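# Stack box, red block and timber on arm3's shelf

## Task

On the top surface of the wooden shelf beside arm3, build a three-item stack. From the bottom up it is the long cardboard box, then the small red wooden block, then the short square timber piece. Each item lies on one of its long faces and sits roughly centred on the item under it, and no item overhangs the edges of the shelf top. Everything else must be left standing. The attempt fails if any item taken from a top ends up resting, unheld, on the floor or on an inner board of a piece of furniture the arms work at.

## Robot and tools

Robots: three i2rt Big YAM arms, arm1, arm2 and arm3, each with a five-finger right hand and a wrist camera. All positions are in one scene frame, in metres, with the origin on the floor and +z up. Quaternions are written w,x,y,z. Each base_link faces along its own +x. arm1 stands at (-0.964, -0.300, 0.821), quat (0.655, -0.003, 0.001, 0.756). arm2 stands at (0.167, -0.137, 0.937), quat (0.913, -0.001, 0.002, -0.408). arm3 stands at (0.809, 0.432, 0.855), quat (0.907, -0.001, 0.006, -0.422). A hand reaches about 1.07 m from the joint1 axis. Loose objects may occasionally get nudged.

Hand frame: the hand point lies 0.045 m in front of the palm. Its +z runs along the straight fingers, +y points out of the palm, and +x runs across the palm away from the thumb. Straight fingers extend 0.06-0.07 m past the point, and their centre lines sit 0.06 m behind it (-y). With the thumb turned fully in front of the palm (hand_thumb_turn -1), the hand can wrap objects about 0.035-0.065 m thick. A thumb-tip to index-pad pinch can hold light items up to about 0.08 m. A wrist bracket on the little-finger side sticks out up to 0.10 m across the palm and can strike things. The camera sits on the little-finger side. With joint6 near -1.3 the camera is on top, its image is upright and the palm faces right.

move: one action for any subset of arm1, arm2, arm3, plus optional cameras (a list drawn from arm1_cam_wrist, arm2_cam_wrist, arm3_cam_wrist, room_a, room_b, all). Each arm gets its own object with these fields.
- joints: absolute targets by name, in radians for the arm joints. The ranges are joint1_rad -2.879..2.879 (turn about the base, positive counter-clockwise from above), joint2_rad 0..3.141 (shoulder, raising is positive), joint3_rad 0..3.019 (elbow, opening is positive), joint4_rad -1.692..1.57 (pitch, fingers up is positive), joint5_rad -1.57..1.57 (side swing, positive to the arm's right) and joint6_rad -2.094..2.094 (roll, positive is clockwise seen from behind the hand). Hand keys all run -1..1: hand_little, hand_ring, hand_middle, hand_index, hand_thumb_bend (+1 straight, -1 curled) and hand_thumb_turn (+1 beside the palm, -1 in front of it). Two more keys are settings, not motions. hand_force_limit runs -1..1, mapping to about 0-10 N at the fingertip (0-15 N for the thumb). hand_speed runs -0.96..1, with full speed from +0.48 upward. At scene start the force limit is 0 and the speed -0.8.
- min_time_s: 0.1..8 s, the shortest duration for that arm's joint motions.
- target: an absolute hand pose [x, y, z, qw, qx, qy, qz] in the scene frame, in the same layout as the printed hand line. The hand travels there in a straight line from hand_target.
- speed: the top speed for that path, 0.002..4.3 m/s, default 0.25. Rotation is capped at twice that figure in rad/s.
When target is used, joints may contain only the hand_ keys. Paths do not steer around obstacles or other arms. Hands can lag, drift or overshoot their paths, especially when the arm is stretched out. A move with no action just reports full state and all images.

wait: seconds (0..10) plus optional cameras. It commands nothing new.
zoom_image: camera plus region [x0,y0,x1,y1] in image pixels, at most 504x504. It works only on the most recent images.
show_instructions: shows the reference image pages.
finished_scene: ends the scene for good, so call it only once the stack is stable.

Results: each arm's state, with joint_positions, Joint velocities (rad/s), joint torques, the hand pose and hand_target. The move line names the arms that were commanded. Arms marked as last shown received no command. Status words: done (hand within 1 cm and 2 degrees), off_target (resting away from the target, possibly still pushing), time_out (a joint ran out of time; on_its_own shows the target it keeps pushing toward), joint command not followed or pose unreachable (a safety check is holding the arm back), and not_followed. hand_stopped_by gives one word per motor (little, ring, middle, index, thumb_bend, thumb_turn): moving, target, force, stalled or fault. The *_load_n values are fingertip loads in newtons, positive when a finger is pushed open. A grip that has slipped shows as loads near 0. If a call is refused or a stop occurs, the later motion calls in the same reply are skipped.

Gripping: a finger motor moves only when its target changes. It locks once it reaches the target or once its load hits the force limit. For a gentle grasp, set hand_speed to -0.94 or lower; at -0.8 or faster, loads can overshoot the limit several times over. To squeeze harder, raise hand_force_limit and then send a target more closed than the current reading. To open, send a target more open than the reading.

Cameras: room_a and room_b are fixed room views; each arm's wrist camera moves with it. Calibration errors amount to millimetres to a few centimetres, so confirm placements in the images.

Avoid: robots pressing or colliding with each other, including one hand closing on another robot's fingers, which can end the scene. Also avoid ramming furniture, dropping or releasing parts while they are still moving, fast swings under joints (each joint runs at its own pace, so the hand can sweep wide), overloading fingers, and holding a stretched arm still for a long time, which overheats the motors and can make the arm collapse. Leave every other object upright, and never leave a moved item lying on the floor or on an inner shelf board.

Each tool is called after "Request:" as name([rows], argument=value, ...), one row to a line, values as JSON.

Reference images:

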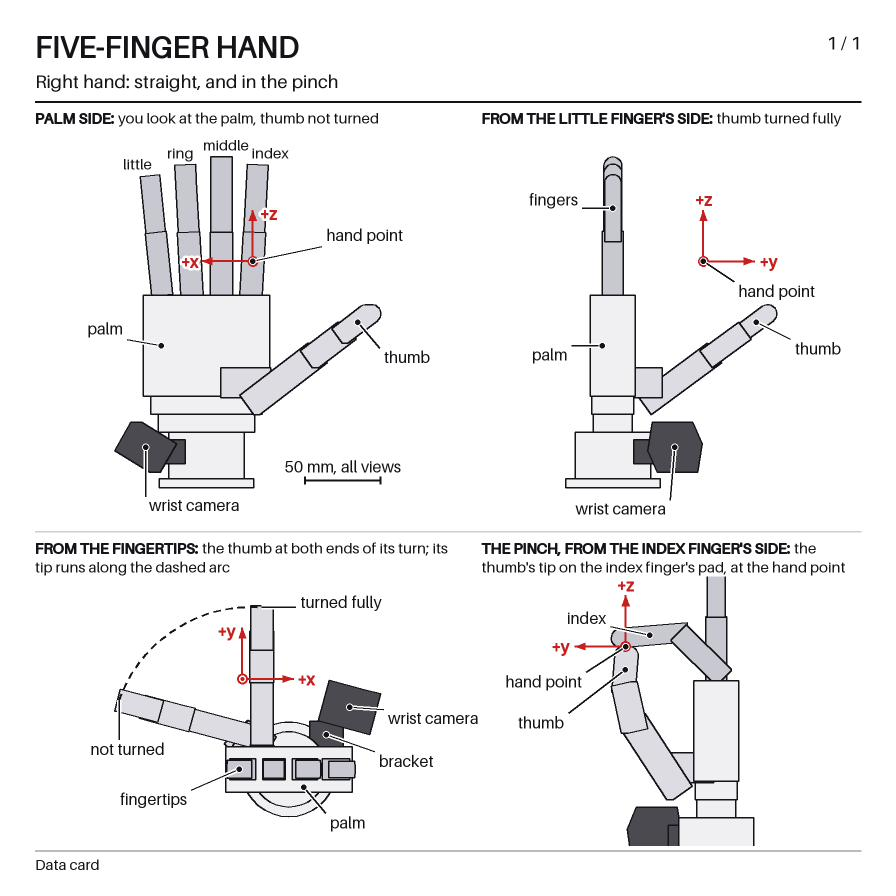

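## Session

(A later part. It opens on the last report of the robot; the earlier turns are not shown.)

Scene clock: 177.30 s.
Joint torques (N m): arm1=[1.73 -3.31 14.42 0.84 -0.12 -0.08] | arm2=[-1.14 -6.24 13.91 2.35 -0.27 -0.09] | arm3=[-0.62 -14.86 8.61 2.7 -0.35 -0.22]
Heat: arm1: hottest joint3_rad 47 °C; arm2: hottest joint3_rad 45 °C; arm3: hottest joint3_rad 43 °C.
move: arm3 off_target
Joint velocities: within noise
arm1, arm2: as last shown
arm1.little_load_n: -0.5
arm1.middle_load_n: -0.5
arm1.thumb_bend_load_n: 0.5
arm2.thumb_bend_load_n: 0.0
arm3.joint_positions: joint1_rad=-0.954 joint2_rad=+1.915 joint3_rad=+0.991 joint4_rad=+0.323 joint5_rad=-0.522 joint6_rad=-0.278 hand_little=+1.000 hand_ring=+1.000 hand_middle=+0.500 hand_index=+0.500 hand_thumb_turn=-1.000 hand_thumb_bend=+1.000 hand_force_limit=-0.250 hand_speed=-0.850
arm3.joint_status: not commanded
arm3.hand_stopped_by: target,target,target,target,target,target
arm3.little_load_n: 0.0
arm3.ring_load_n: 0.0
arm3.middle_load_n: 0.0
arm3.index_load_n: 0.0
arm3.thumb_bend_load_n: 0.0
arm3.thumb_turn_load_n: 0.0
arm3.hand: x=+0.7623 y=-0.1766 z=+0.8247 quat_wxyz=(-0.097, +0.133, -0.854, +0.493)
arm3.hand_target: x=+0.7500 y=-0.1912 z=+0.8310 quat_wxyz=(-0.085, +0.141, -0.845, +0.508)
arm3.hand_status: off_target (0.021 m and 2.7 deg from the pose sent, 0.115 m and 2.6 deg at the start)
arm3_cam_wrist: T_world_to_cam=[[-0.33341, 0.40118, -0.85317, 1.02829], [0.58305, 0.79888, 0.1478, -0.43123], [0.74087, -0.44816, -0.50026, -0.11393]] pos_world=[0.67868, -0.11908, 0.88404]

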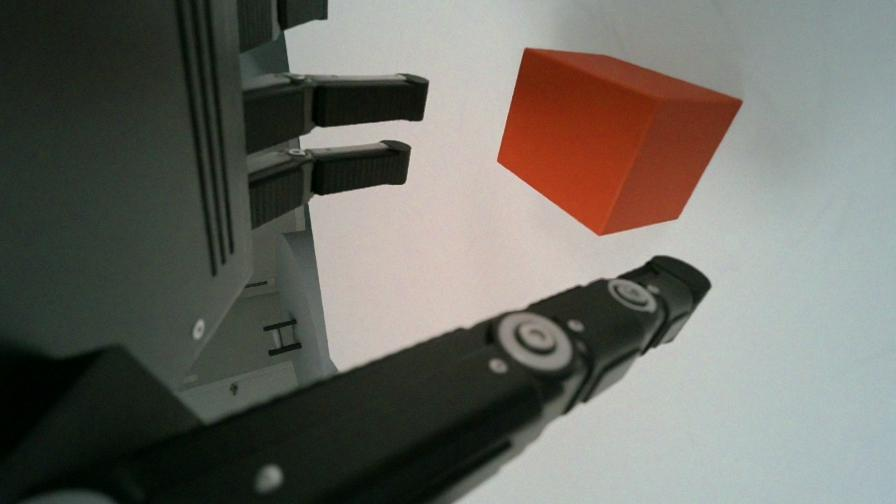

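Request:
move(arm3={"target": [0.7455, -0.2045, 0.79, 0.085, -0.1415, 0.8454, -0.508], "speed": 0.08}, cameras=["arm3_cam_wrist"])

Scene clock: 179.20 s.
Joint torques (N m): arm1=[1.67 -3.37 14.42 0.83 -0.12 -0.08] | arm2=[-0.91 -6.53 14.11 2.37 -0.24 -0.06] | arm3=[-0.67 -15.68 8.01 2.71 -0.35 -0.22]
Heat: arm1: hottest joint3_rad 47 °C; arm2: hottest joint3_rad 45 °C; arm3: hottest joint3_rad 43 °C.
move: arm3 off_target
Joint velocities: within noise
arm1, arm2: as last shown
arm1.little_load_n: 0.0
arm1.middle_load_n: 0.0
arm1.thumb_bend_load_n: 0.0
arm3.joint_positions: joint1_rad=-0.954 joint2_rad=+2.027 joint3_rad=+1.032 joint4_rad=+0.395 joint5_rad=-0.522 joint6_rad=-0.280 hand_little=+1.000 hand_ring=+1.000 hand_middle=+0.500 hand_index=+0.500 hand_thumb_turn=-1.000 hand_thumb_bend=+1.000 hand_force_limit=-0.250 hand_speed=-0.850
arm3.joint_status: not commanded
arm3.hand_stopped_by: target,target,target,target,target,target
arm3.little_load_n: -0.5
arm3.ring_load_n: 0.0
arm3.middle_load_n: 0.0
arm3.index_load_n: 0.0
arm3.thumb_bend_load_n: 0.0
arm3.thumb_turn_load_n: 0.0
arm3.hand: x=+0.7582 y=-0.1903 z=+0.7860 quat_wxyz=(-0.097, +0.134, -0.854, +0.493)
arm3.hand_target: x=+0.7457 y=-0.2036 z=+0.7896 quat_wxyz=(-0.085, +0.141, -0.846, +0.508)
arm3.hand_status: off_target (0.019 m and 2.5 deg from the pose sent, 0.048 m and 2.7 deg at the start)
arm3_cam_wrist: T_world_to_cam=[[-0.33512, 0.39927, -0.85339, 1.00044], [0.58265, 0.79963, 0.14532, -0.40976], [0.74042, -0.44852, -0.50061, -0.13597]] pos_world=[0.67468, -0.13278, 0.84525]

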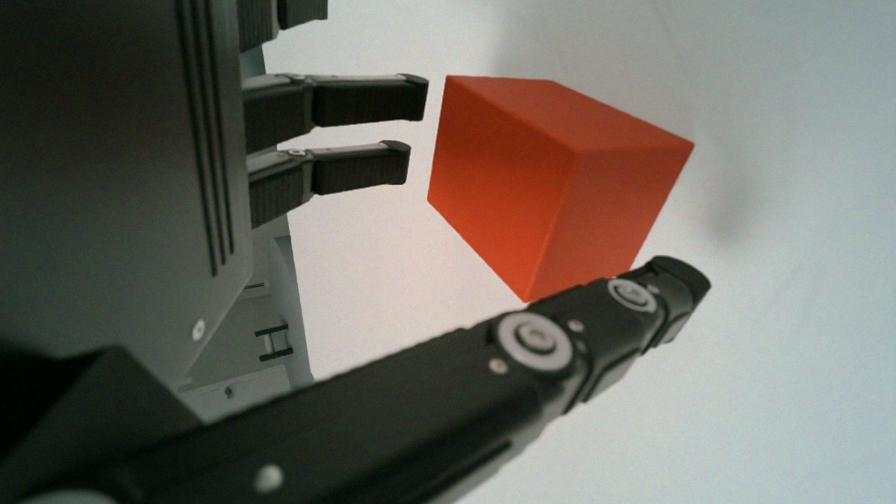

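Request:
move(arm3={"target": [0.7455, -0.2045, 0.765, 0.085, -0.1415, 0.8454, -0.508], "speed": 0.05}, cameras=["arm3_cam_wrist"])

Scene clock: 180.80 s.
Joint torques (N m): arm1=[1.73 -3.31 14.42 0.83 -0.12 -0.08] | arm2=[-0.5 -6.12 14.19 2.28 -0.23 -0.1] | arm3=[-0.56 -15.91 7.53 2.73 -0.33 -0.21]
Heat: arm1: hottest joint3_rad 47 °C; arm2: hottest joint3_rad 45 °C; arm3: hottest joint3_rad 43 °C.
move: arm3 off_target
Joint velocities: within noise
arm1, arm2: as last shown
arm1.index_load_n: -0.5
arm3.joint_positions: joint1_rad=-0.954 joint2_rad=+2.084 joint3_rad=+1.037 joint4_rad=+0.449 joint5_rad=-0.522 joint6_rad=-0.280 hand_little=+1.000 hand_ring=+1.000 hand_middle=+0.500 hand_index=+0.500 hand_thumb_turn=-1.000 hand_thumb_bend=+1.000 hand_force_limit=-0.250 hand_speed=-0.850
arm3.joint_status: not commanded
arm3.hand_stopped_by: target,target,target,target,target,target
arm3.little_load_n: -0.5
arm3.ring_load_n: 0.0
arm3.middle_load_n: 0.0
arm3.index_load_n: 0.0
arm3.thumb_bend_load_n: 0.0
arm3.thumb_turn_load_n: 0.0
arm3.hand: x=+0.7578 y=-0.1908 z=+0.7624 quat_wxyz=(-0.096, +0.134, -0.854, +0.494)
arm3.hand_target: x=+0.7458 y=-0.2030 z=+0.7646 quat_wxyz=(-0.085, +0.141, -0.846, +0.507)
arm3.hand_status: off_target (0.019 m and 2.4 deg from the pose sent, 0.028 m and 2.5 deg at the start)
arm3_cam_wrist: T_world_to_cam=[[-0.33542, 0.39798, -0.85387, 0.98072], [0.58274, 0.79982, 0.14387, -0.4047], [0.7402, -0.44933, -0.5002, -0.14791]] pos_world=[0.67428, -0.13308, 0.82165]

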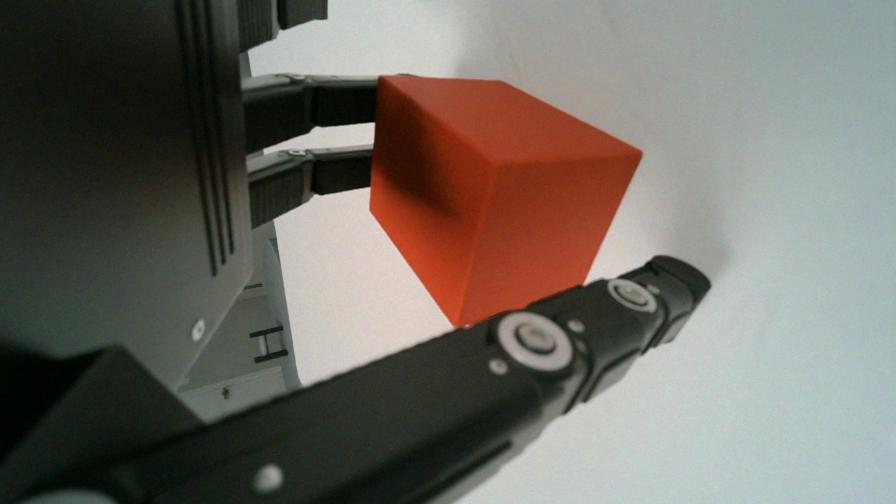

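Request:
move(arm3={"joints": {"hand_speed": -0.92, "hand_force_limit": -0.3, "hand_index": 0.0, "hand_middle": 0.0, "hand_thumb_bend": 0.3}}, cameras=["arm3_cam_wrist"])

Scene clock: 183.97 s.
Joint torques (N m): arm1=[1.67 -3.37 14.45 0.85 -0.12 -0.08] | arm2=[-0.85 -6.12 13.9 2.18 -0.24 -0.08] | arm3=[-0.62 -15.79 7.54 2.63 -0.28 -0.2]
Heat: arm1: hottest joint3_rad 47 °C; arm2: hottest joint3_rad 45 °C; arm3: hottest joint3_rad 43 °C.
move: arm3 off_target
Joint velocities: within noise
arm1, arm2: as last shown
arm1.index_load_n: 0.0
arm3.joint_positions: joint1_rad=-0.954 joint2_rad=+2.084 joint3_rad=+1.037 joint4_rad=+0.452 joint5_rad=-0.524 joint6_rad=-0.280 hand_little=+1.000 hand_ring=+1.000 hand_middle=+0.157 hand_index=+0.150 hand_thumb_turn=-1.000 hand_thumb_bend=+0.823 hand_force_limit=-0.300 hand_speed=-0.920
arm3.joint_status: hand_middle off_target (ended at +0.157, target +0.000); hand_index off_target (ended at +0.150, target +0.000); hand_thumb_bend off_target (ended at +0.823, target +0.300); the others done
arm3.hand_stopped_by: target,target,force,force,force,target
arm3.little_load_n: 0.0
arm3.ring_load_n: 0.0
arm3.middle_load_n: 3.0
arm3.index_load_n: 3.0
arm3.thumb_bend_load_n: 5.5
arm3.thumb_turn_load_n: 0.0
arm3.hand: x=+0.7579 y=-0.1913 z=+0.7630 quat_wxyz=(-0.097, +0.135, -0.853, +0.495)
arm3.hand_target: x=+0.7458 y=-0.2032 z=+0.7648 quat_wxyz=(-0.085, +0.141, -0.846, +0.508)
arm3.hand_status: not commanded
arm3_cam_wrist: T_world_to_cam=[[-0.33589, 0.39483, -0.85516, 0.98216], [0.5816, 0.80109, 0.14142, -0.40149], [0.74089, -0.44986, -0.49871, -0.14966]] pos_world=[0.67428, -0.13348, 0.82205]

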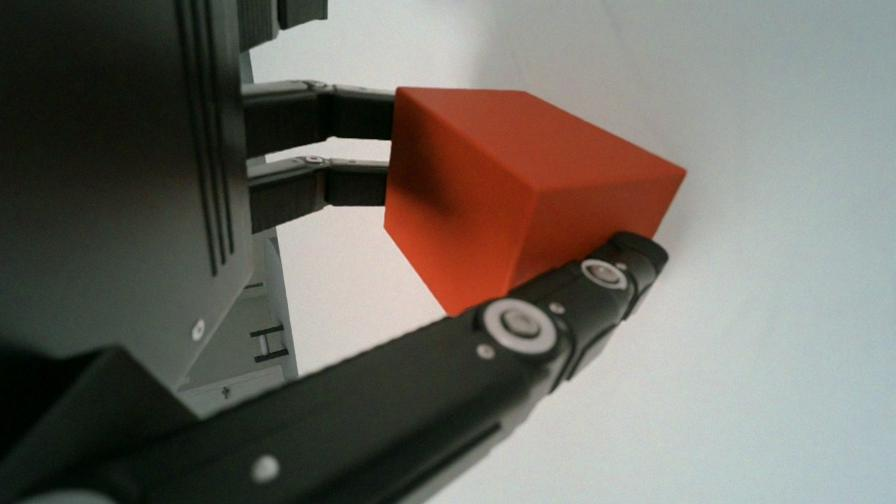

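Request:
move(arm3={"target": [0.7455, -0.2045, 0.84, 0.085, -0.1415, 0.8454, -0.508], "speed": 0.1}, cameras=["arm3_cam_wrist"])

Request:
move(arm3={"target": [0.7455, -0.18, 1.0, 0.085, -0.1415, 0.8454, -0.508], "speed": 0.15}, cameras=["arm3_cam_wrist"])

Scene clock: 186.97 s.
Joint torques (N m): arm1=[1.67 -3.31 14.42 0.83 -0.12 -0.08] | arm2=[-0.79 -6.01 13.96 2.32 -0.27 -0.07] | arm3=[-0.73 -17.96 8.8 1.44 -0.32 -0.2]
Heat: arm1: hottest joint3_rad 47 °C; arm2: hottest joint3_rad 45 °C; arm3: hottest joint3_rad 42 °C.
move: arm3 off_target
Joint velocities: within noise
arm1, arm2: as last shown
arm1.ring_load_n: -0.5
arm3.joint_positions: joint1_rad=-0.954 joint2_rad=+1.947 joint3_rad=+1.037 joint4_rad=+0.311 joint5_rad=-0.524 joint6_rad=-0.287 hand_little=+1.000 hand_ring=+1.000 hand_middle=+0.157 hand_index=+0.150 hand_thumb_turn=-1.000 hand_thumb_bend=+0.823 hand_force_limit=-0.300 hand_speed=-0.920
arm3.joint_status: not commanded
arm3.hand_stopped_by: target,target,force,force,force,target
arm3.little_load_n: 0.0
arm3.ring_load_n: 0.0
arm3.middle_load_n: 3.0
arm3.index_load_n: 2.5
arm3.thumb_bend_load_n: 5.5
arm3.thumb_turn_load_n: 0.0
arm3.hand: x=+0.7582 y=-0.1912 z=+0.8217 quat_wxyz=(-0.096, +0.138, -0.853, +0.494)
arm3.hand_target: x=+0.7451 y=-0.2047 z=+0.8395 quat_wxyz=(-0.083, +0.144, -0.845, +0.508)
arm3.hand_status: off_target (0.026 m and 2.3 deg from the pose sent, 0.079 m and 2.3 deg at the start)
arm3_cam_wrist: T_world_to_cam=[[-0.34173, 0.39544, -0.85255, 1.03482], [0.5794, 0.8029, 0.14017, -0.40695], [0.73995, -0.44607, -0.50349, -0.11525]] pos_world=[0.67469, -0.13389, 0.88125]

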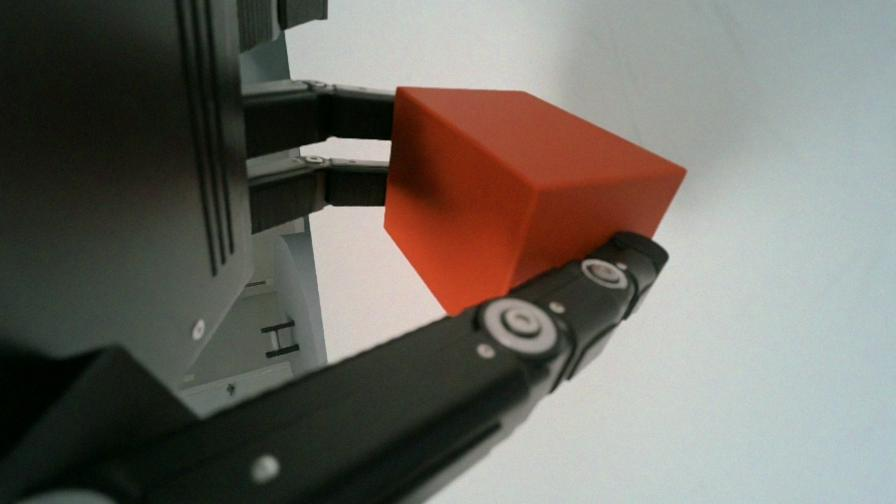

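Scene clock: 188.87 s.
Joint torques (N m): arm1=[1.73 -3.31 14.43 0.83 -0.12 -0.08] | arm2=[-0.67 -5.77 14.09 2.18 -0.23 -0.09] | arm3=[-0.67 -14.92 11.48 1.32 -0.41 -0.19]
Heat: arm1: hottest joint3_rad 47 °C; arm2: hottest joint3_rad 46 °C; arm3: hottest joint3_rad 43 °C.
move: arm3 off_target
Joint velocities: within noise
arm1, arm2: as last shown
arm1.ring_load_n: 0.0
arm2.ring_load_n: -0.5
arm3.joint_positions: joint1_rad=-0.971 joint2_rad=+1.619 joint3_rad=+1.095 joint4_rad=-0.080 joint5_rad=-0.536 joint6_rad=-0.290 hand_little=+1.000 hand_ring=+1.000 hand_middle=+0.157 hand_index=+0.150 hand_thumb_turn=-1.000 hand_thumb_bend=+0.823 hand_force_limit=-0.300 hand_speed=-0.920
arm3.joint_status: not commanded
arm3.hand_stopped_by: target,target,force,force,force,target
arm3.little_load_n: 0.0
arm3.ring_load_n: 0.0
arm3.middle_load_n: 3.0
arm3.index_load_n: 3.0
arm3.thumb_bend_load_n: 5.5
arm3.thumb_turn_load_n: 0.0
arm3.hand: x=+0.7571 y=-0.1702 z=+0.9801 quat_wxyz=(-0.097, +0.134, -0.854, +0.494)
arm3.hand_target: x=+0.7452 y=-0.1813 z=+1.0008 quat_wxyz=(-0.085, +0.141, -0.845, +0.509)
arm3.hand_status: off_target (0.025 m and 2.5 deg from the pose sent, 0.179 m and 2.3 deg at the start)
arm3_cam_wrist: T_world_to_cam=[[-0.33509, 0.39864, -0.8537, 1.15788], [0.58284, 0.79961, 0.14462, -0.45288], [0.74028, -0.44911, -0.50028, -0.02923]] pos_world=[0.67358, -0.11258, 1.03935]

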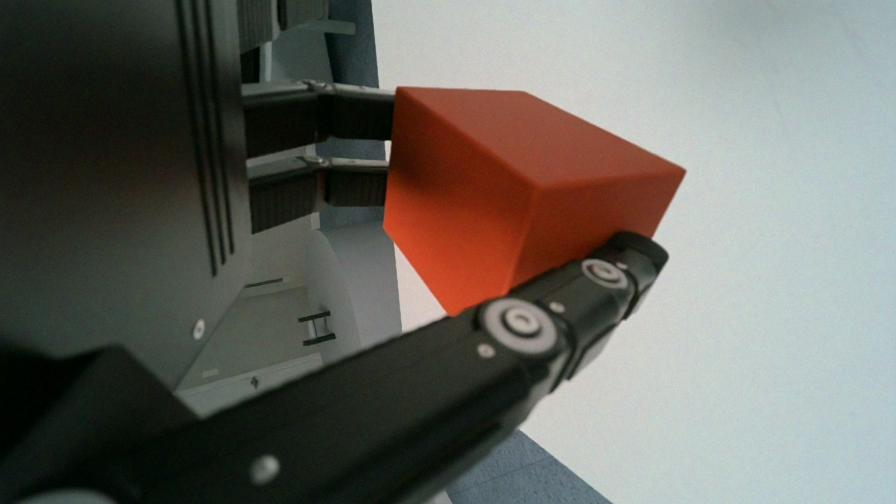

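Request:
move(arm3={"joints": {"joint1_rad": 2.19}, "min_time_s": 6.5}, cameras=["arm3_cam_wrist"])

Scene clock: 196.03 s.
Joint torques (N m): arm1=[1.73 -3.37 14.43 0.84 -0.11 -0.08] | arm2=[-0.5 -6.12 14.01 2.13 -0.2 -0.1] | arm3=[0.38 -14.97 11.51 1.36 -0.27 -0.18]
Heat: arm1: hottest joint3_rad 47 °C; arm2: hottest joint3_rad 46 °C; arm3: hottest joint3_rad 43 °C.
move: arm3 done
Joint velocities: within noise
arm1, arm2: as last shown
arm1.little_load_n: -0.5
arm2.ring_load_n: 0.0
arm3.joint_positions: joint1_rad=+2.185 joint2_rad=+1.619 joint3_rad=+1.095 joint4_rad=-0.080 joint5_rad=-0.541 joint6_rad=-0.292 hand_little=+1.000 hand_ring=+1.000 hand_middle=+0.157 hand_index=+0.150 hand_thumb_turn=-1.000 hand_thumb_bend=+0.823 hand_force_limit=-0.300 hand_speed=-0.920
arm3.joint_status: all done
arm3.hand_stopped_by: target,target,force,force,force,target
arm3.little_load_n: 0.0
arm3.ring_load_n: 0.0
arm3.middle_load_n: 3.0
arm3.index_load_n: 2.5
arm3.thumb_bend_load_n: 5.5
arm3.thumb_turn_load_n: 0.0
arm3.hand: x=+0.8551 y=+1.0334 z=+0.9823 quat_wxyz=(-0.497, +0.850, +0.136, -0.111)
arm3.hand_target: x=+0.8602 y=+1.0453 z=+1.0027 quat_wxyz=(-0.512, +0.841, +0.147, -0.101)
arm3.hand_status: not commanded
arm3_cam_wrist: T_world_to_cam=[[0.3213, -0.3871, -0.86424, 0.97385], [-0.56447, -0.81107, 0.15343, 1.16409], [-0.76035, 0.43855, -0.47911, 0.78495]] pos_world=[0.94103, 0.9769, 1.03912]

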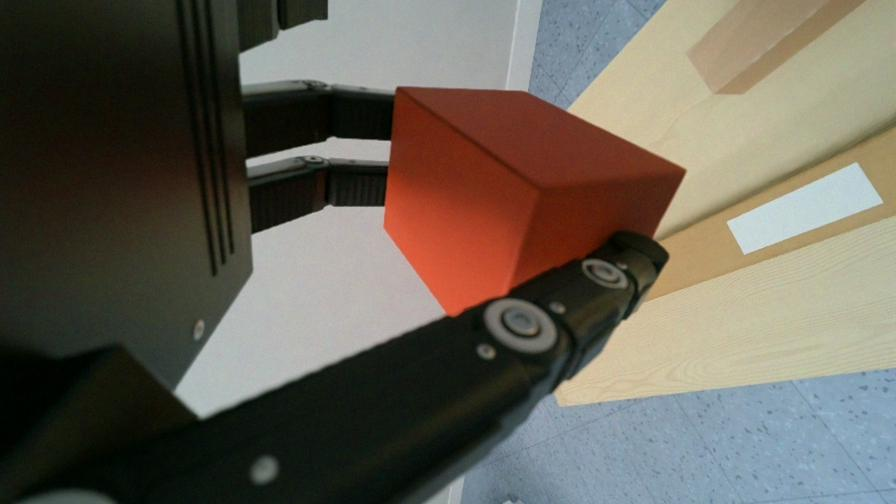

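Request:
move(arm3={"target": [0.872, 1.04, 0.85, 0.5132, -0.8518, 0.0954, -0.0441], "speed": 0.15}, cameras=["arm3_cam_wrist", "room_a"])

Scene clock: 200.17 s.
Joint torques (N m): arm1=[1.73 -3.37 14.43 0.84 -0.11 -0.08] | arm2=[-0.79 -6.12 14.12 2.11 -0.23 -0.08] | arm3=[1.96 -13.68 6.41 3.19 0.3 0.22]
Heat: arm1: hottest joint3_rad 47 °C; arm2: hottest joint3_rad 46 °C; arm3: hottest joint3_rad 43 °C.
move: arm3 done
Joint velocities: within noise
arm1.joint_positions: joint1_rad=-0.015 joint2_rad=+0.803 joint3_rad=+1.146 joint4_rad=-0.786 joint5_rad=-0.675 joint6_rad=-0.468 hand_little=+1.000 hand_ring=+1.000 hand_middle=+0.500 hand_index=+0.500 hand_thumb_turn=-1.000 hand_thumb_bend=+1.000 hand_force_limit=-0.300 hand_speed=-0.850
arm1.joint_status: not commanded
arm1.hand_stopped_by: target,target,target,target,target,target
arm1.little_load_n: 0.0
arm1.ring_load_n: -0.5
arm1.middle_load_n: 0.0
arm1.index_load_n: 0.0
arm1.thumb_bend_load_n: 0.0
arm1.thumb_turn_load_n: 0.0
arm1.hand: x=-1.1294 y=+0.0260 z=+1.2389 quat_wxyz=(-0.542, +0.713, +0.404, -0.190)
arm1.hand_target: x=-1.1333 y=+0.0219 z=+1.2663 quat_wxyz=(-0.557, +0.697, +0.412, -0.185)
arm1.hand_status: not commanded
arm2.joint_positions: joint1_rad=-0.791 joint2_rad=+0.903 joint3_rad=+1.250 joint4_rad=-0.789 joint5_rad=-0.454 joint6_rad=-0.247 hand_little=+1.000 hand_ring=+1.000 hand_middle=+0.500 hand_index=+0.500 hand_thumb_turn=-1.000 hand_thumb_bend=+1.000 hand_force_limit=-0.300 hand_speed=-0.850
arm2.joint_status: not commanded
arm2.hand_stopped_by: target,target,target,target,target,target
arm2.little_load_n: 0.0
arm2.ring_load_n: 0.0
arm2.middle_load_n: 0.0
arm2.index_load_n: 0.0
arm2.thumb_bend_load_n: 0.0
arm2.thumb_turn_load_n: 0.0
arm2.hand: x=+0.2425 y=-0.5324 z=+1.3739 quat_wxyz=(-0.107, +0.197, -0.809, +0.544)
arm2.hand_target: x=+0.2392 y=-0.5307 z=+1.4004 quat_wxyz=(-0.098, +0.199, -0.797, +0.561)
arm2.hand_status: not commanded
arm3.joint_positions: joint1_rad=+2.289 joint2_rad=+1.795 joint3_rad=+0.859 joint4_rad=+0.426 joint5_rad=+0.048 joint6_rad=+0.020 hand_little=+1.000 hand_ring=+1.000 hand_middle=+0.157 hand_index=+0.150 hand_thumb_turn=-1.000 hand_thumb_bend=+0.823 hand_force_limit=-0.300 hand_speed=-0.920
arm3.joint_status: not commanded
arm3.hand_stopped_by: target,target,force,force,force,target
arm3.little_load_n: -0.5
arm3.ring_load_n: 0.0
arm3.middle_load_n: 3.0
arm3.index_load_n: 2.5
arm3.thumb_bend_load_n: 5.5
arm3.thumb_turn_load_n: 0.0
arm3.hand: x=+0.8792 y=+1.0328 z=+0.8486 quat_wxyz=(-0.503, +0.858, -0.089, +0.049)
arm3.hand_target: x=+0.8714 y=+1.0383 z=+0.8498 quat_wxyz=(-0.512, +0.853, -0.094, +0.042)
arm3.hand_status: done (0.010 m and 1.6 deg from the pose sent, 0.134 m and 32.1 deg at the start)
arm3_cam_wrist: T_world_to_cam=[[0.10899, -0.51252, -0.85173, 1.15585], [-0.9128, -0.39086, 0.11839, 1.09962], [-0.39358, 0.76456, -0.51043, 0.10694]] pos_world=[0.91985, 0.94044, 0.90887]

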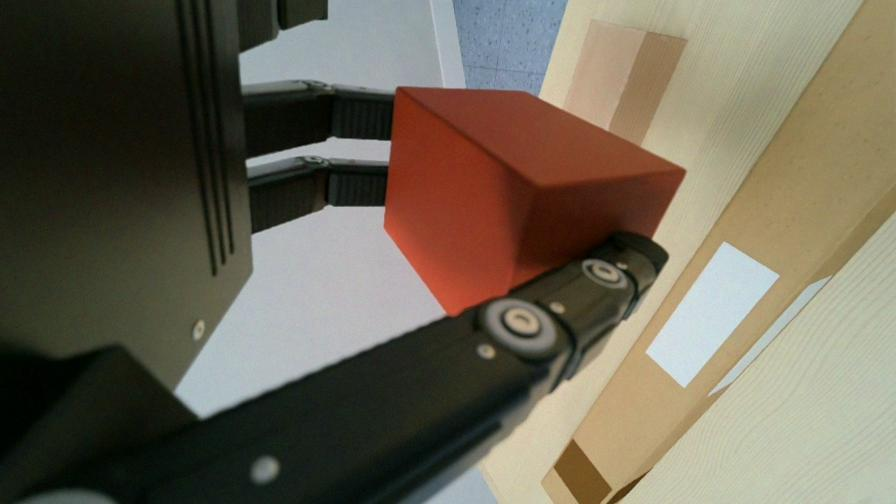

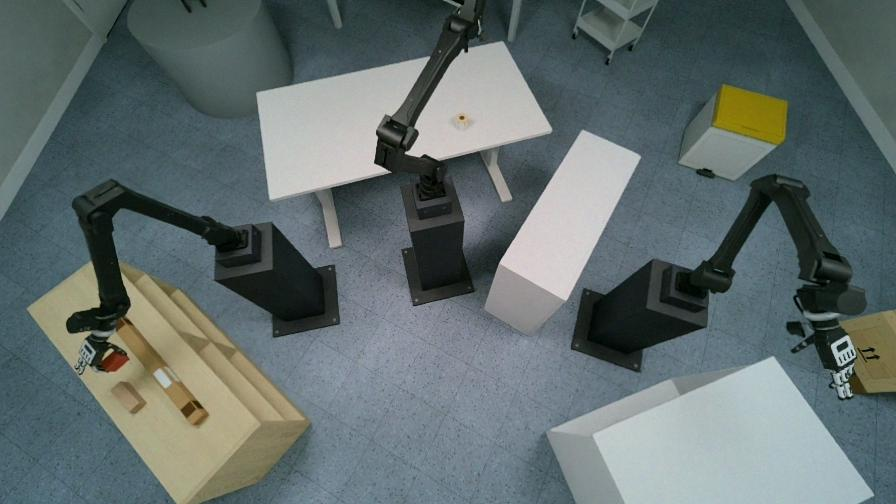

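Request:
move(arm3={"target": [0.86, 1.04, 0.76, 0.5142, -0.8509, 0.1021, -0.0328], "speed": 0.12}, cameras=["arm3_cam_wrist"])

Scene clock: 202.43 s.
Joint torques (N m): arm1=[1.67 -3.31 14.43 0.84 -0.12 -0.08] | arm2=[-0.79 -6.3 14 2.3 -0.24 -0.14] | arm3=[1.96 -14.92 5.39 3.18 0.3 0.21]
Heat: arm1: hottest joint3_rad 47 °C; arm2: hottest joint3_rad 46 °C; arm3: hottest joint3_rad 43 °C.
move: arm3 off_target
Joint velocities: within noise
arm1, arm2: as last shown
arm1.ring_load_n: 0.0
arm2.thumb_bend_load_n: -0.5
arm3.joint_positions: joint1_rad=+2.303 joint2_rad=+2.035 joint3_rad=+0.846 joint4_rad=+0.670 joint5_rad=+0.053 joint6_rad=+0.050 hand_little=+1.000 hand_ring=+1.000 hand_middle=+0.157 hand_index=+0.150 hand_thumb_turn=-1.000 hand_thumb_bend=+0.823 hand_force_limit=-0.300 hand_speed=-0.920
arm3.joint_status: not commanded
arm3.hand_stopped_by: target,target,force,force,force,target
arm3.little_load_n: 0.0
arm3.ring_load_n: 0.0
arm3.middle_load_n: 3.0
arm3.index_load_n: 2.5
arm3.thumb_bend_load_n: 6.0
arm3.thumb_turn_load_n: 0.0
arm3.hand: x=+0.8682 y=+1.0292 z=+0.7555 quat_wxyz=(-0.501, +0.859, -0.098, +0.040)
arm3.hand_target: x=+0.8604 y=+1.0388 z=+0.7605 quat_wxyz=(-0.514, +0.851, -0.102, +0.033)
arm3.hand_status: off_target (0.014 m and 2.0 deg from the pose sent, 0.091 m and 2.8 deg at the start)
arm3_cam_wrist: T_world_to_cam=[[0.08491, -0.51519, -0.85286, 1.10047], [-0.91154, -0.38581, 0.1423, 1.07497], [-0.40235, 0.76533, -0.50238, 0.05847]] pos_world=[0.90996, 0.93693, 0.81495]

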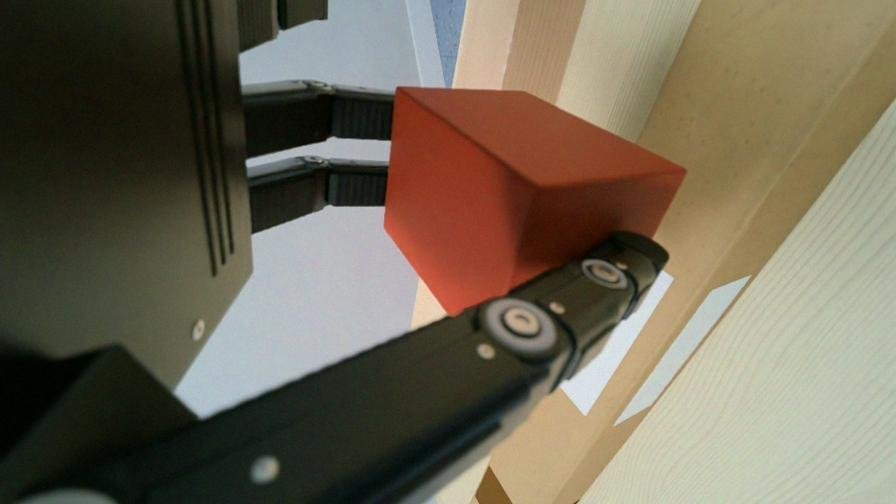

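Request:
move(arm3={"target": [0.852, 1.0385, 0.722, 0.5142, -0.8509, 0.1021, -0.0328], "speed": 0.06}, cameras=["arm3_cam_wrist", "room_b", "room_a"])

Request:
zoom_image(camera="room_b", region=[520, 140, 620, 210])

Request:
zoom_image(camera="room_a", region=[70, 300, 230, 440])

Scene clock: 204.17 s.
Joint torques (N m): arm1=[1.67 -3.31 14.43 0.84 -0.12 -0.08] | arm2=[-0.79 -6.01 14.01 2.24 -0.23 -0.08] | arm3=[1.96 -14.92 5.68 3.14 0.31 0.21]
Heat: arm1: hottest joint3_rad 47 °C; arm2: hottest joint3_rad 46 °C; arm3: hottest joint3_rad 43 °C.
move: arm3 off_target
Joint velocities: within noise
arm1, arm2: as last shown
arm1.little_load_n: -0.5
arm1.ring_load_n: -0.5
arm1.thumb_bend_load_n: -0.5
arm1.thumb_turn_load_n: 0.5
arm2.thumb_bend_load_n: 0.0
arm3.joint_positions: joint1_rad=+2.320 joint2_rad=+2.137 joint3_rad=+0.846 joint4_rad=+0.762 joint5_rad=+0.068 joint6_rad=+0.059 hand_little=+1.000 hand_ring=+1.000 hand_middle=+0.157 hand_index=+0.150 hand_thumb_turn=-1.000 hand_thumb_bend=+0.823 hand_force_limit=-0.300 hand_speed=-0.920
arm3.joint_status: not commanded
arm3.hand_stopped_by: target,target,force,force,force,target
arm3.little_load_n: 0.0
arm3.ring_load_n: 0.0
arm3.middle_load_n: 3.0
arm3.index_load_n: 3.0
arm3.thumb_bend_load_n: 5.5
arm3.thumb_turn_load_n: 0.0
arm3.hand: x=+0.8591 y=+1.0218 z=+0.7154 quat_wxyz=(-0.497, +0.861, -0.098, +0.040)
arm3.hand_target: x=+0.8522 y=+1.0377 z=+0.7227 quat_wxyz=(-0.514, +0.851, -0.102, +0.033)
arm3.hand_status: off_target (0.019 m and 2.5 deg from the pose sent, 0.038 m and 2.0 deg at the start)
pictures: arm3_cam_wrist, room_a, room_b
arm3_cam_wrist: T_world_to_cam=[[0.08306, -0.52383, -0.84776, 1.07001], [-0.91166, -0.3835, 0.14765, 1.06342], [-0.40246, 0.76061, -0.50941, 0.05034]] pos_world=[0.90086, 0.93004, 0.77575]

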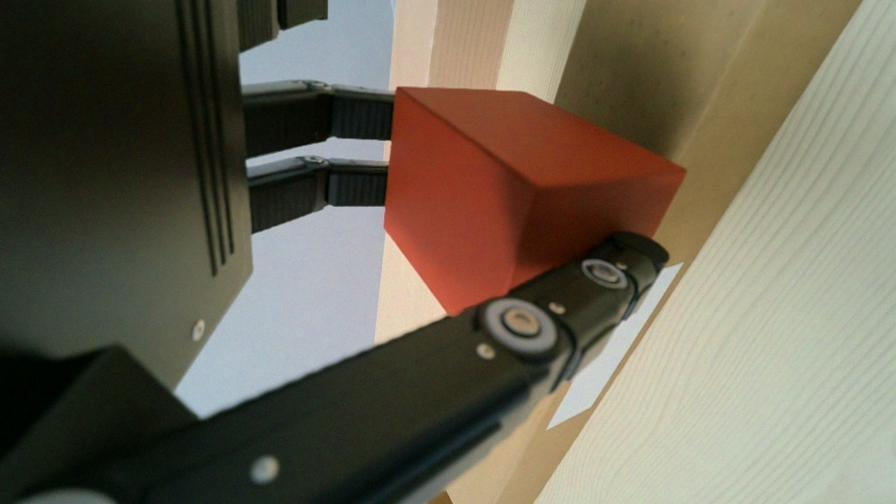

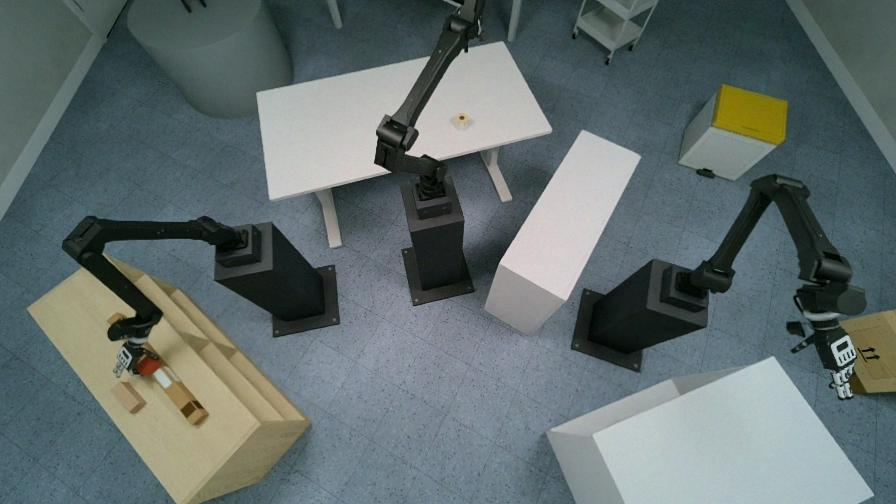

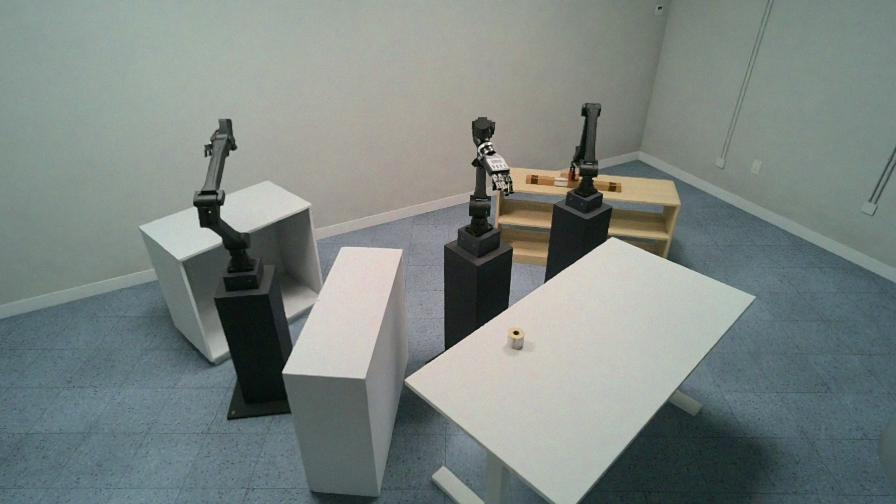

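Scaled by 5.040.

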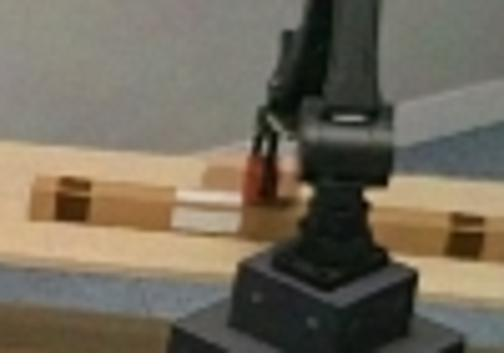

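Scaled by 3.150.

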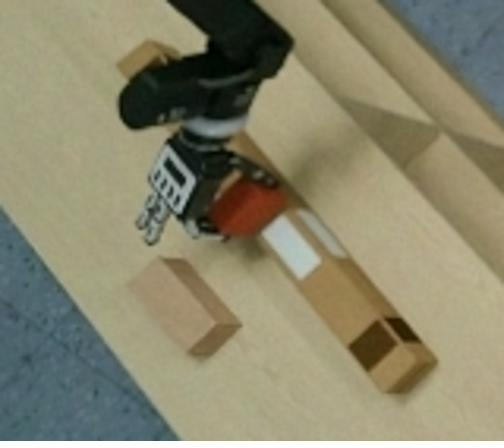

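Request:
move(arm3={"target": [0.852, 1.044, 0.712, 0.5142, -0.8509, 0.1021, -0.0328], "speed": 0.04})

Request:
move(arm3={"target": [0.852, 1.044, 0.704, 0.5142, -0.8509, 0.1021, -0.0328], "speed": 0.04}, cameras=["arm3_cam_wrist"])

Scene clock: 205.47 s.
Joint torques (N m): arm1=[1.73 -3.37 14.43 0.84 -0.12 -0.08] | arm2=[-0.79 -6.07 14.02 2.21 -0.23 -0.08] | arm3=[2.08 -15.03 5.67 3.17 0.31 0.21]
Heat: arm1: hottest joint3_rad 47 °C; arm2: hottest joint3_rad 46 °C; arm3: hottest joint3_rad 43 °C.
move: arm3 off_target
Joint velocities: within noise
arm1, arm2: as last shown
arm1.little_load_n: 0.0
arm1.ring_load_n: 0.0
arm1.thumb_bend_load_n: 0.0
arm3.joint_positions: joint1_rad=+2.321 joint2_rad=+2.171 joint3_rad=+0.871 joint4_rad=+0.773 joint5_rad=+0.068 joint6_rad=+0.059 hand_little=+1.000 hand_ring=+1.000 hand_middle=+0.157 hand_index=+0.150 hand_thumb_turn=-1.000 hand_thumb_bend=+0.823 hand_force_limit=-0.300 hand_speed=-0.920
arm3.joint_status: not commanded
arm3.hand_stopped_by: target,target,force,force,force,target
arm3.little_load_n: 0.0
arm3.ring_load_n: 0.0
arm3.middle_load_n: 3.0
arm3.index_load_n: 3.0
arm3.thumb_bend_load_n: 5.5
arm3.thumb_turn_load_n: 0.0
arm3.hand: x=+0.8588 y=+1.0282 z=+0.7059 quat_wxyz=(-0.497, +0.861, -0.098, +0.040)
arm3.hand_target: x=+0.8513 y=+1.0431 z=+0.7116 quat_wxyz=(-0.514, +0.851, -0.101, +0.032)
arm3.hand_status: off_target (0.018 m and 2.4 deg from the pose sent, 0.024 m and 2.5 deg at the start)
pictures: none

Scene clock: 206.43 s.
Joint torques (N m): arm1=[1.79 -3.37 14.43 0.84 -0.12 -0.08] | arm2=[-1.03 -6.01 14.05 2.22 -0.27 -0.13] | arm3=[1.96 -14.74 5.42 3.06 0.3 0.2]
Heat: arm1: hottest joint3_rad 47 °C; arm2: hottest joint3_rad 46 °C; arm3: hottest joint3_rad 43 °C.
move: arm3 off_target
Joint velocities: within noise
arm1, arm2: as last shown
arm1.thumb_turn_load_n: 0.0
arm3.joint_positions: joint1_rad=+2.321 joint2_rad=+2.190 joint3_rad=+0.880 joint4_rad=+0.791 joint5_rad=+0.070 joint6_rad=+0.064 hand_little=+1.000 hand_ring=+1.000 hand_middle=+0.157 hand_index=+0.150 hand_thumb_turn=-1.000 hand_thumb_bend=+0.823 hand_force_limit=-0.300 hand_speed=-0.920
arm3.joint_status: not commanded
arm3.hand_stopped_by: target,target,force,force,force,target
arm3.little_load_n: 0.0
arm3.ring_load_n: 0.0
arm3.middle_load_n: 3.0
arm3.index_load_n: 2.5
arm3.thumb_bend_load_n: 5.5
arm3.thumb_turn_load_n: 0.0
arm3.hand: x=+0.8592 y=+1.0316 z=+0.7019 quat_wxyz=(-0.501, +0.859, -0.100, +0.039)
arm3.hand_target: x=+0.8521 y=+1.0443 z=+0.7047 quat_wxyz=(-0.515, +0.851, -0.104, +0.032)
arm3.hand_status: off_target (0.015 m and 1.9 deg from the pose sent, 0.017 m and 2.4 deg at the start)
arm3_cam_wrist: T_world_to_cam=[[0.08035, -0.51434, -0.85381, 1.06047], [-0.91224, -0.38315, 0.14496, 1.07135], [-0.4017, 0.76724, -0.49999, 0.02202]] pos_world=[0.90096, 0.93903, 0.76114]

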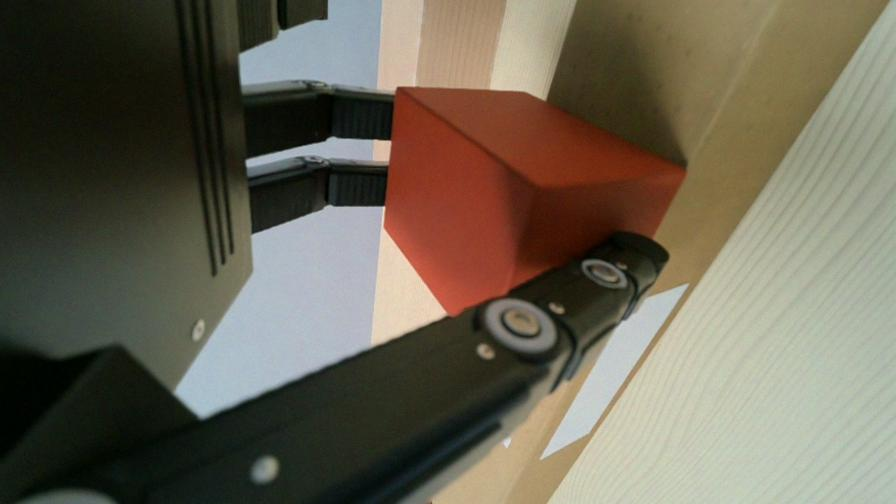

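Request:
move(arm3={"target": [0.852, 1.037, 0.709, 0.5142, -0.8509, 0.1021, -0.0328], "speed": 0.04}, cameras=["arm3_cam_wrist"])

Request:
move(arm3={"target": [0.852, 1.037, 0.701, 0.5142, -0.8509, 0.1021, -0.0328], "speed": 0.04}, cameras=["arm3_cam_wrist"])

Scene clock: 207.80 s.
Joint torques (N m): arm1=[1.67 -3.31 14.43 0.83 -0.11 -0.08] | arm2=[-1.03 -6.24 14.05 2.25 -0.24 -0.11] | arm3=[1.79 -16.56 3.47 3.17 0.2 0.15]
Heat: arm1: hottest joint3_rad 47 °C; arm2: hottest joint3_rad 46 °C; arm3: hottest joint3_rad 43 °C.
move: arm3 off_target
Joint velocities: within noise
arm1, arm2: as last shown
arm1.little_load_n: -0.5
arm1.middle_load_n: -0.5
arm3.joint_positions: joint1_rad=+2.321 joint2_rad=+2.190 joint3_rad=+0.880 joint4_rad=+0.792 joint5_rad=+0.070 joint6_rad=+0.059 hand_little=+1.000 hand_ring=+1.000 hand_middle=+0.157 hand_index=+0.150 hand_thumb_turn=-1.000 hand_thumb_bend=+0.823 hand_force_limit=-0.300 hand_speed=-0.920
arm3.joint_status: not commanded
arm3.hand_stopped_by: target,target,force,force,force,target
arm3.little_load_n: 0.0
arm3.ring_load_n: 0.0
arm3.middle_load_n: 3.0
arm3.index_load_n: 2.5
arm3.thumb_bend_load_n: 5.5
arm3.thumb_turn_load_n: 0.0
arm3.hand: x=+0.8595 y=+1.0318 z=+0.7021 quat_wxyz=(-0.502, +0.858, -0.098, +0.040)
arm3.hand_target: x=+0.8523 y=+1.0368 z=+0.7088 quat_wxyz=(-0.514, +0.851, -0.100, +0.034)
arm3.hand_status: off_target (0.011 m and 1.9 deg from the pose sent, 0.011 m and 1.9 deg at the start)
arm3_cam_wrist: T_world_to_cam=[[0.08505, -0.51355, -0.85384, 1.05584], [-0.91196, -0.38532, 0.14091, 1.07643], [-0.40137, 0.76668, -0.50111, 0.02317]] pos_world=[0.90116, 0.93923, 0.76145]

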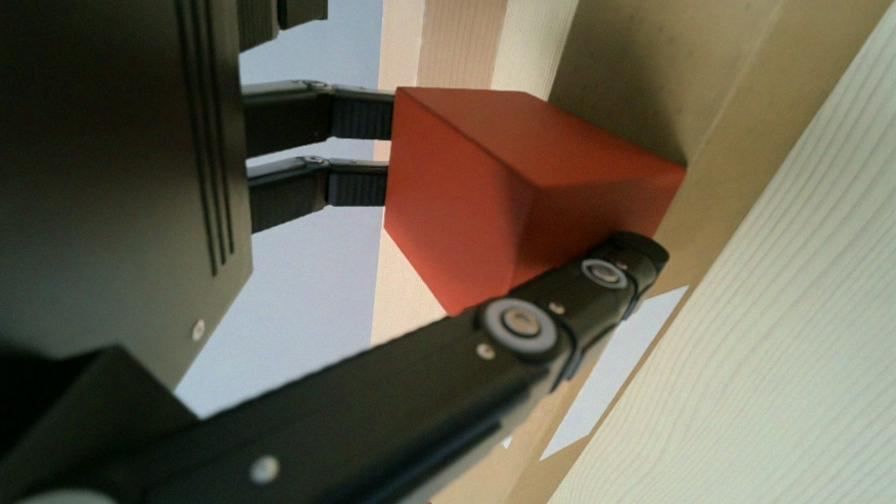

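Scene clock: 208.87 s.
Joint torques (N m): arm1=[1.73 -3.31 14.42 0.84 -0.11 -0.08] | arm2=[-0.85 -6.42 14.09 2.14 -0.22 -0.08] | arm3=[1.85 -14.97 3.95 3.14 0.2 0.2]
Heat: arm1: hottest joint3_rad 47 °C; arm2: hottest joint3_rad 46 °C; arm3: hottest joint3_rad 43 °C.
move: arm3 done
Joint velocities: within noise
arm1, arm2: as last shown
arm1.little_load_n: 0.0
arm1.ring_load_n: -0.5
arm1.middle_load_n: 0.0
arm3.joint_positions: joint1_rad=+2.321 joint2_rad=+2.196 joint3_rad=+0.880 joint4_rad=+0.809 joint5_rad=+0.070 joint6_rad=+0.061 hand_little=+1.000 hand_ring=+1.000 hand_middle=+0.157 hand_index=+0.150 hand_thumb_turn=-1.000 hand_thumb_bend=+0.823 hand_force_limit=-0.300 hand_speed=-0.920
arm3.joint_status: not commanded
arm3.hand_stopped_by: target,target,force,force,force,target
arm3.little_load_n: -0.5
arm3.ring_load_n: 0.0
arm3.middle_load_n: 3.5
arm3.index_load_n: 2.5
arm3.thumb_bend_load_n: 5.5
arm3.thumb_turn_load_n: 0.0
arm3.hand: x=+0.8596 y=+1.0331 z=+0.7021 quat_wxyz=(-0.507, +0.856, -0.099, +0.040)
arm3.hand_target: x=+0.8520 y=+1.0368 z=+0.7009 quat_wxyz=(-0.514, +0.851, -0.103, +0.032)
arm3.hand_status: done (0.009 m and 1.4 deg from the pose sent, 0.009 m and 1.9 deg at the start)
arm3_cam_wrist: T_world_to_cam=[[0.08456, -0.50431, -0.85937, 1.05136], [-0.91228, -0.38605, 0.13678, 1.081], [-0.40074, 0.77242, -0.49272, 0.00973]] pos_world=[0.90116, 0.94002, 0.76045]

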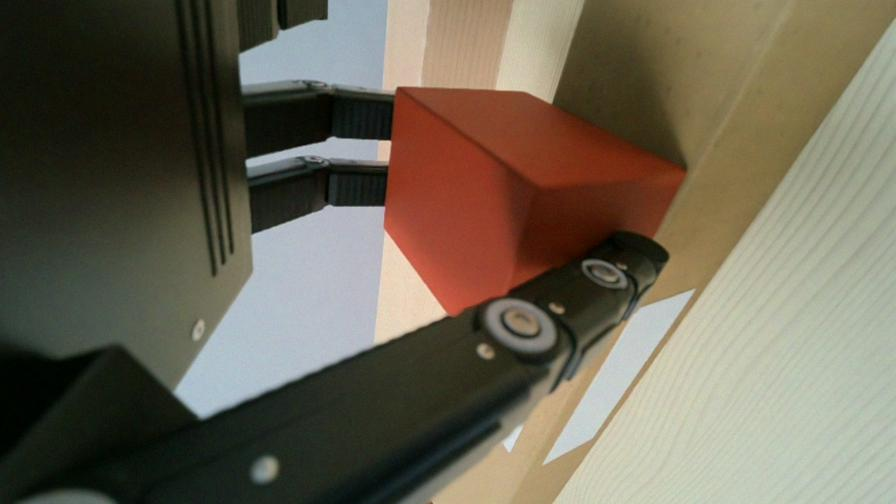

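Request:
move(arm3={"target": [0.852, 1.028, 0.728, 0.5142, -0.8509, 0.1021, -0.0328], "speed": 0.05})

Request:
move(arm3={"target": [0.852, 1.034, 0.71, 0.5142, -0.8509, 0.1021, -0.0328], "speed": 0.04}, cameras=["arm3_cam_wrist"])

Scene clock: 210.43 s.
Joint torques (N m): arm1=[1.67 -3.37 14.43 0.84 -0.12 -0.08] | arm2=[-1.49 -6.48 14.19 2.25 -0.23 -0.06] | arm3=[1.73 -17.03 3.66 1.62 0.16 0.18]
Heat: arm1: hottest joint3_rad 47 °C; arm2: hottest joint3_rad 46 °C; arm3: hottest joint3_rad 43 °C.
move: arm3 done
Joint velocities: within noise
arm1, arm2: as last shown
arm1.ring_load_n: 0.0
arm3.joint_positions: joint1_rad=+2.321 joint2_rad=+2.137 joint3_rad=+0.840 joint4_rad=+0.806 joint5_rad=+0.070 joint6_rad=+0.061 hand_little=+1.000 hand_ring=+1.000 hand_middle=+0.157 hand_index=+0.150 hand_thumb_turn=-1.000 hand_thumb_bend=+0.823 hand_force_limit=-0.300 hand_speed=-0.920
arm3.joint_status: not commanded
arm3.hand_stopped_by: target,target,force,force,force,target
arm3.little_load_n: 0.0
arm3.ring_load_n: -0.5
arm3.middle_load_n: 3.0
arm3.index_load_n: 3.0
arm3.thumb_bend_load_n: 5.5
arm3.thumb_turn_load_n: 0.0
arm3.hand: x=+0.8591 y=+1.0266 z=+0.7228 quat_wxyz=(-0.513, +0.852, -0.099, +0.040)
arm3.hand_target: x=+0.8521 y=+1.0283 z=+0.7282 quat_wxyz=(-0.515, +0.851, -0.102, +0.033)
arm3.hand_status: done (0.009 m and 0.9 deg from the pose sent, 0.027 m and 1.4 deg at the start)
pictures: none

Scene clock: 211.70 s.
Joint torques (N m): arm1=[1.73 -3.31 14.41 0.83 -0.12 -0.08] | arm2=[-1.2 -5.95 14.04 2.21 -0.28 -0.11] | arm3=[1.79 -15.09 5.26 2.78 0.17 0.18]
Heat: arm1: hottest joint3_rad 47 °C; arm2: hottest joint3_rad 46 °C; arm3: hottest joint3_rad 43 °C.
move: arm3 off_target
Joint velocities: within noise
arm1.joint_positions: joint1_rad=-0.015 joint2_rad=+0.803 joint3_rad=+1.146 joint4_rad=-0.786 joint5_rad=-0.675 joint6_rad=-0.468 hand_little=+1.000 hand_ring=+1.000 hand_middle=+0.500 hand_index=+0.500 hand_thumb_turn=-1.000 hand_thumb_bend=+1.000 hand_force_limit=-0.300 hand_speed=-0.850
arm1.joint_status: not commanded
arm1.hand_stopped_by: target,target,target,target,target,target
arm1.little_load_n: 0.0
arm1.ring_load_n: -0.5
arm1.middle_load_n: 0.0
arm1.index_load_n: 0.0
arm1.thumb_bend_load_n: 0.0
arm1.thumb_turn_load_n: 0.0
arm1.hand: x=-1.1294 y=+0.0260 z=+1.2389 quat_wxyz=(-0.542, +0.713, +0.404, -0.190)
arm1.hand_target: x=-1.1333 y=+0.0219 z=+1.2663 quat_wxyz=(-0.557, +0.697, +0.412, -0.185)
arm1.hand_status: not commanded
arm2.joint_positions: joint1_rad=-0.791 joint2_rad=+0.903 joint3_rad=+1.250 joint4_rad=-0.789 joint5_rad=-0.454 joint6_rad=-0.247 hand_little=+1.000 hand_ring=+1.000 hand_middle=+0.500 hand_index=+0.500 hand_thumb_turn=-1.000 hand_thumb_bend=+1.000 hand_force_limit=-0.300 hand_speed=-0.850
arm2.joint_status: not commanded
arm2.hand_stopped_by: target,target,target,target,target,target
arm2.little_load_n: 0.0
arm2.ring_load_n: 0.0
arm2.middle_load_n: 0.0
arm2.index_load_n: 0.0
arm2.thumb_bend_load_n: 0.0
arm2.thumb_turn_load_n: 0.0
arm2.hand: x=+0.2425 y=-0.5324 z=+1.3739 quat_wxyz=(-0.107, +0.197, -0.809, +0.544)
arm2.hand_target: x=+0.2392 y=-0.5307 z=+1.4004 quat_wxyz=(-0.098, +0.199, -0.797, +0.561)
arm2.hand_status: not commanded
arm3.joint_positions: joint1_rad=+2.321 joint2_rad=+2.171 joint3_rad=+0.845 joint4_rad=+0.806 joint5_rad=+0.070 joint6_rad=+0.061 hand_little=+1.000 hand_ring=+1.000 hand_middle=+0.157 hand_index=+0.150 hand_thumb_turn=-1.000 hand_thumb_bend=+0.823 hand_force_limit=-0.300 hand_speed=-0.920
arm3.joint_status: not commanded
arm3.hand_stopped_by: target,target,force,force,force,target
arm3.little_load_n: 0.0
arm3.ring_load_n: 0.0
arm3.middle_load_n: 3.5
arm3.index_load_n: 3.0
arm3.thumb_bend_load_n: 5.5
arm3.thumb_turn_load_n: 0.0
arm3.hand: x=+0.8581 y=+1.0201 z=+0.7049 quat_wxyz=(-0.501, +0.859, -0.099, +0.040)
arm3.hand_target: x=+0.8520 y=+1.0334 z=+0.7104 quat_wxyz=(-0.514, +0.851, -0.102, +0.033)
arm3.hand_status: off_target (0.016 m and 2.0 deg from the pose sent, 0.016 m and 0.9 deg at the start)
arm3_cam_wrist: T_world_to_cam=[[0.08325, -0.51601, -0.85252, 1.05553], [-0.91199, -0.38428, 0.14354, 1.06735], [-0.40168, 0.76554, -0.50259, 0.0354]] pos_world=[0.89976, 0.92773, 0.76445]

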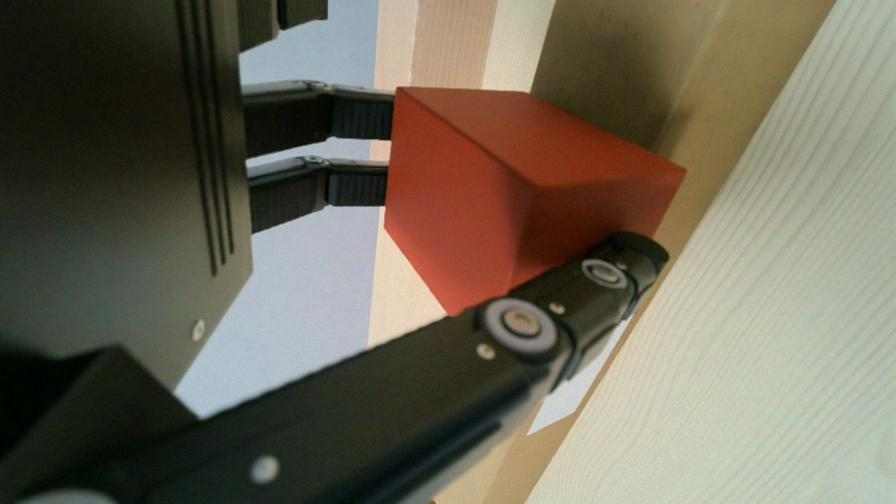

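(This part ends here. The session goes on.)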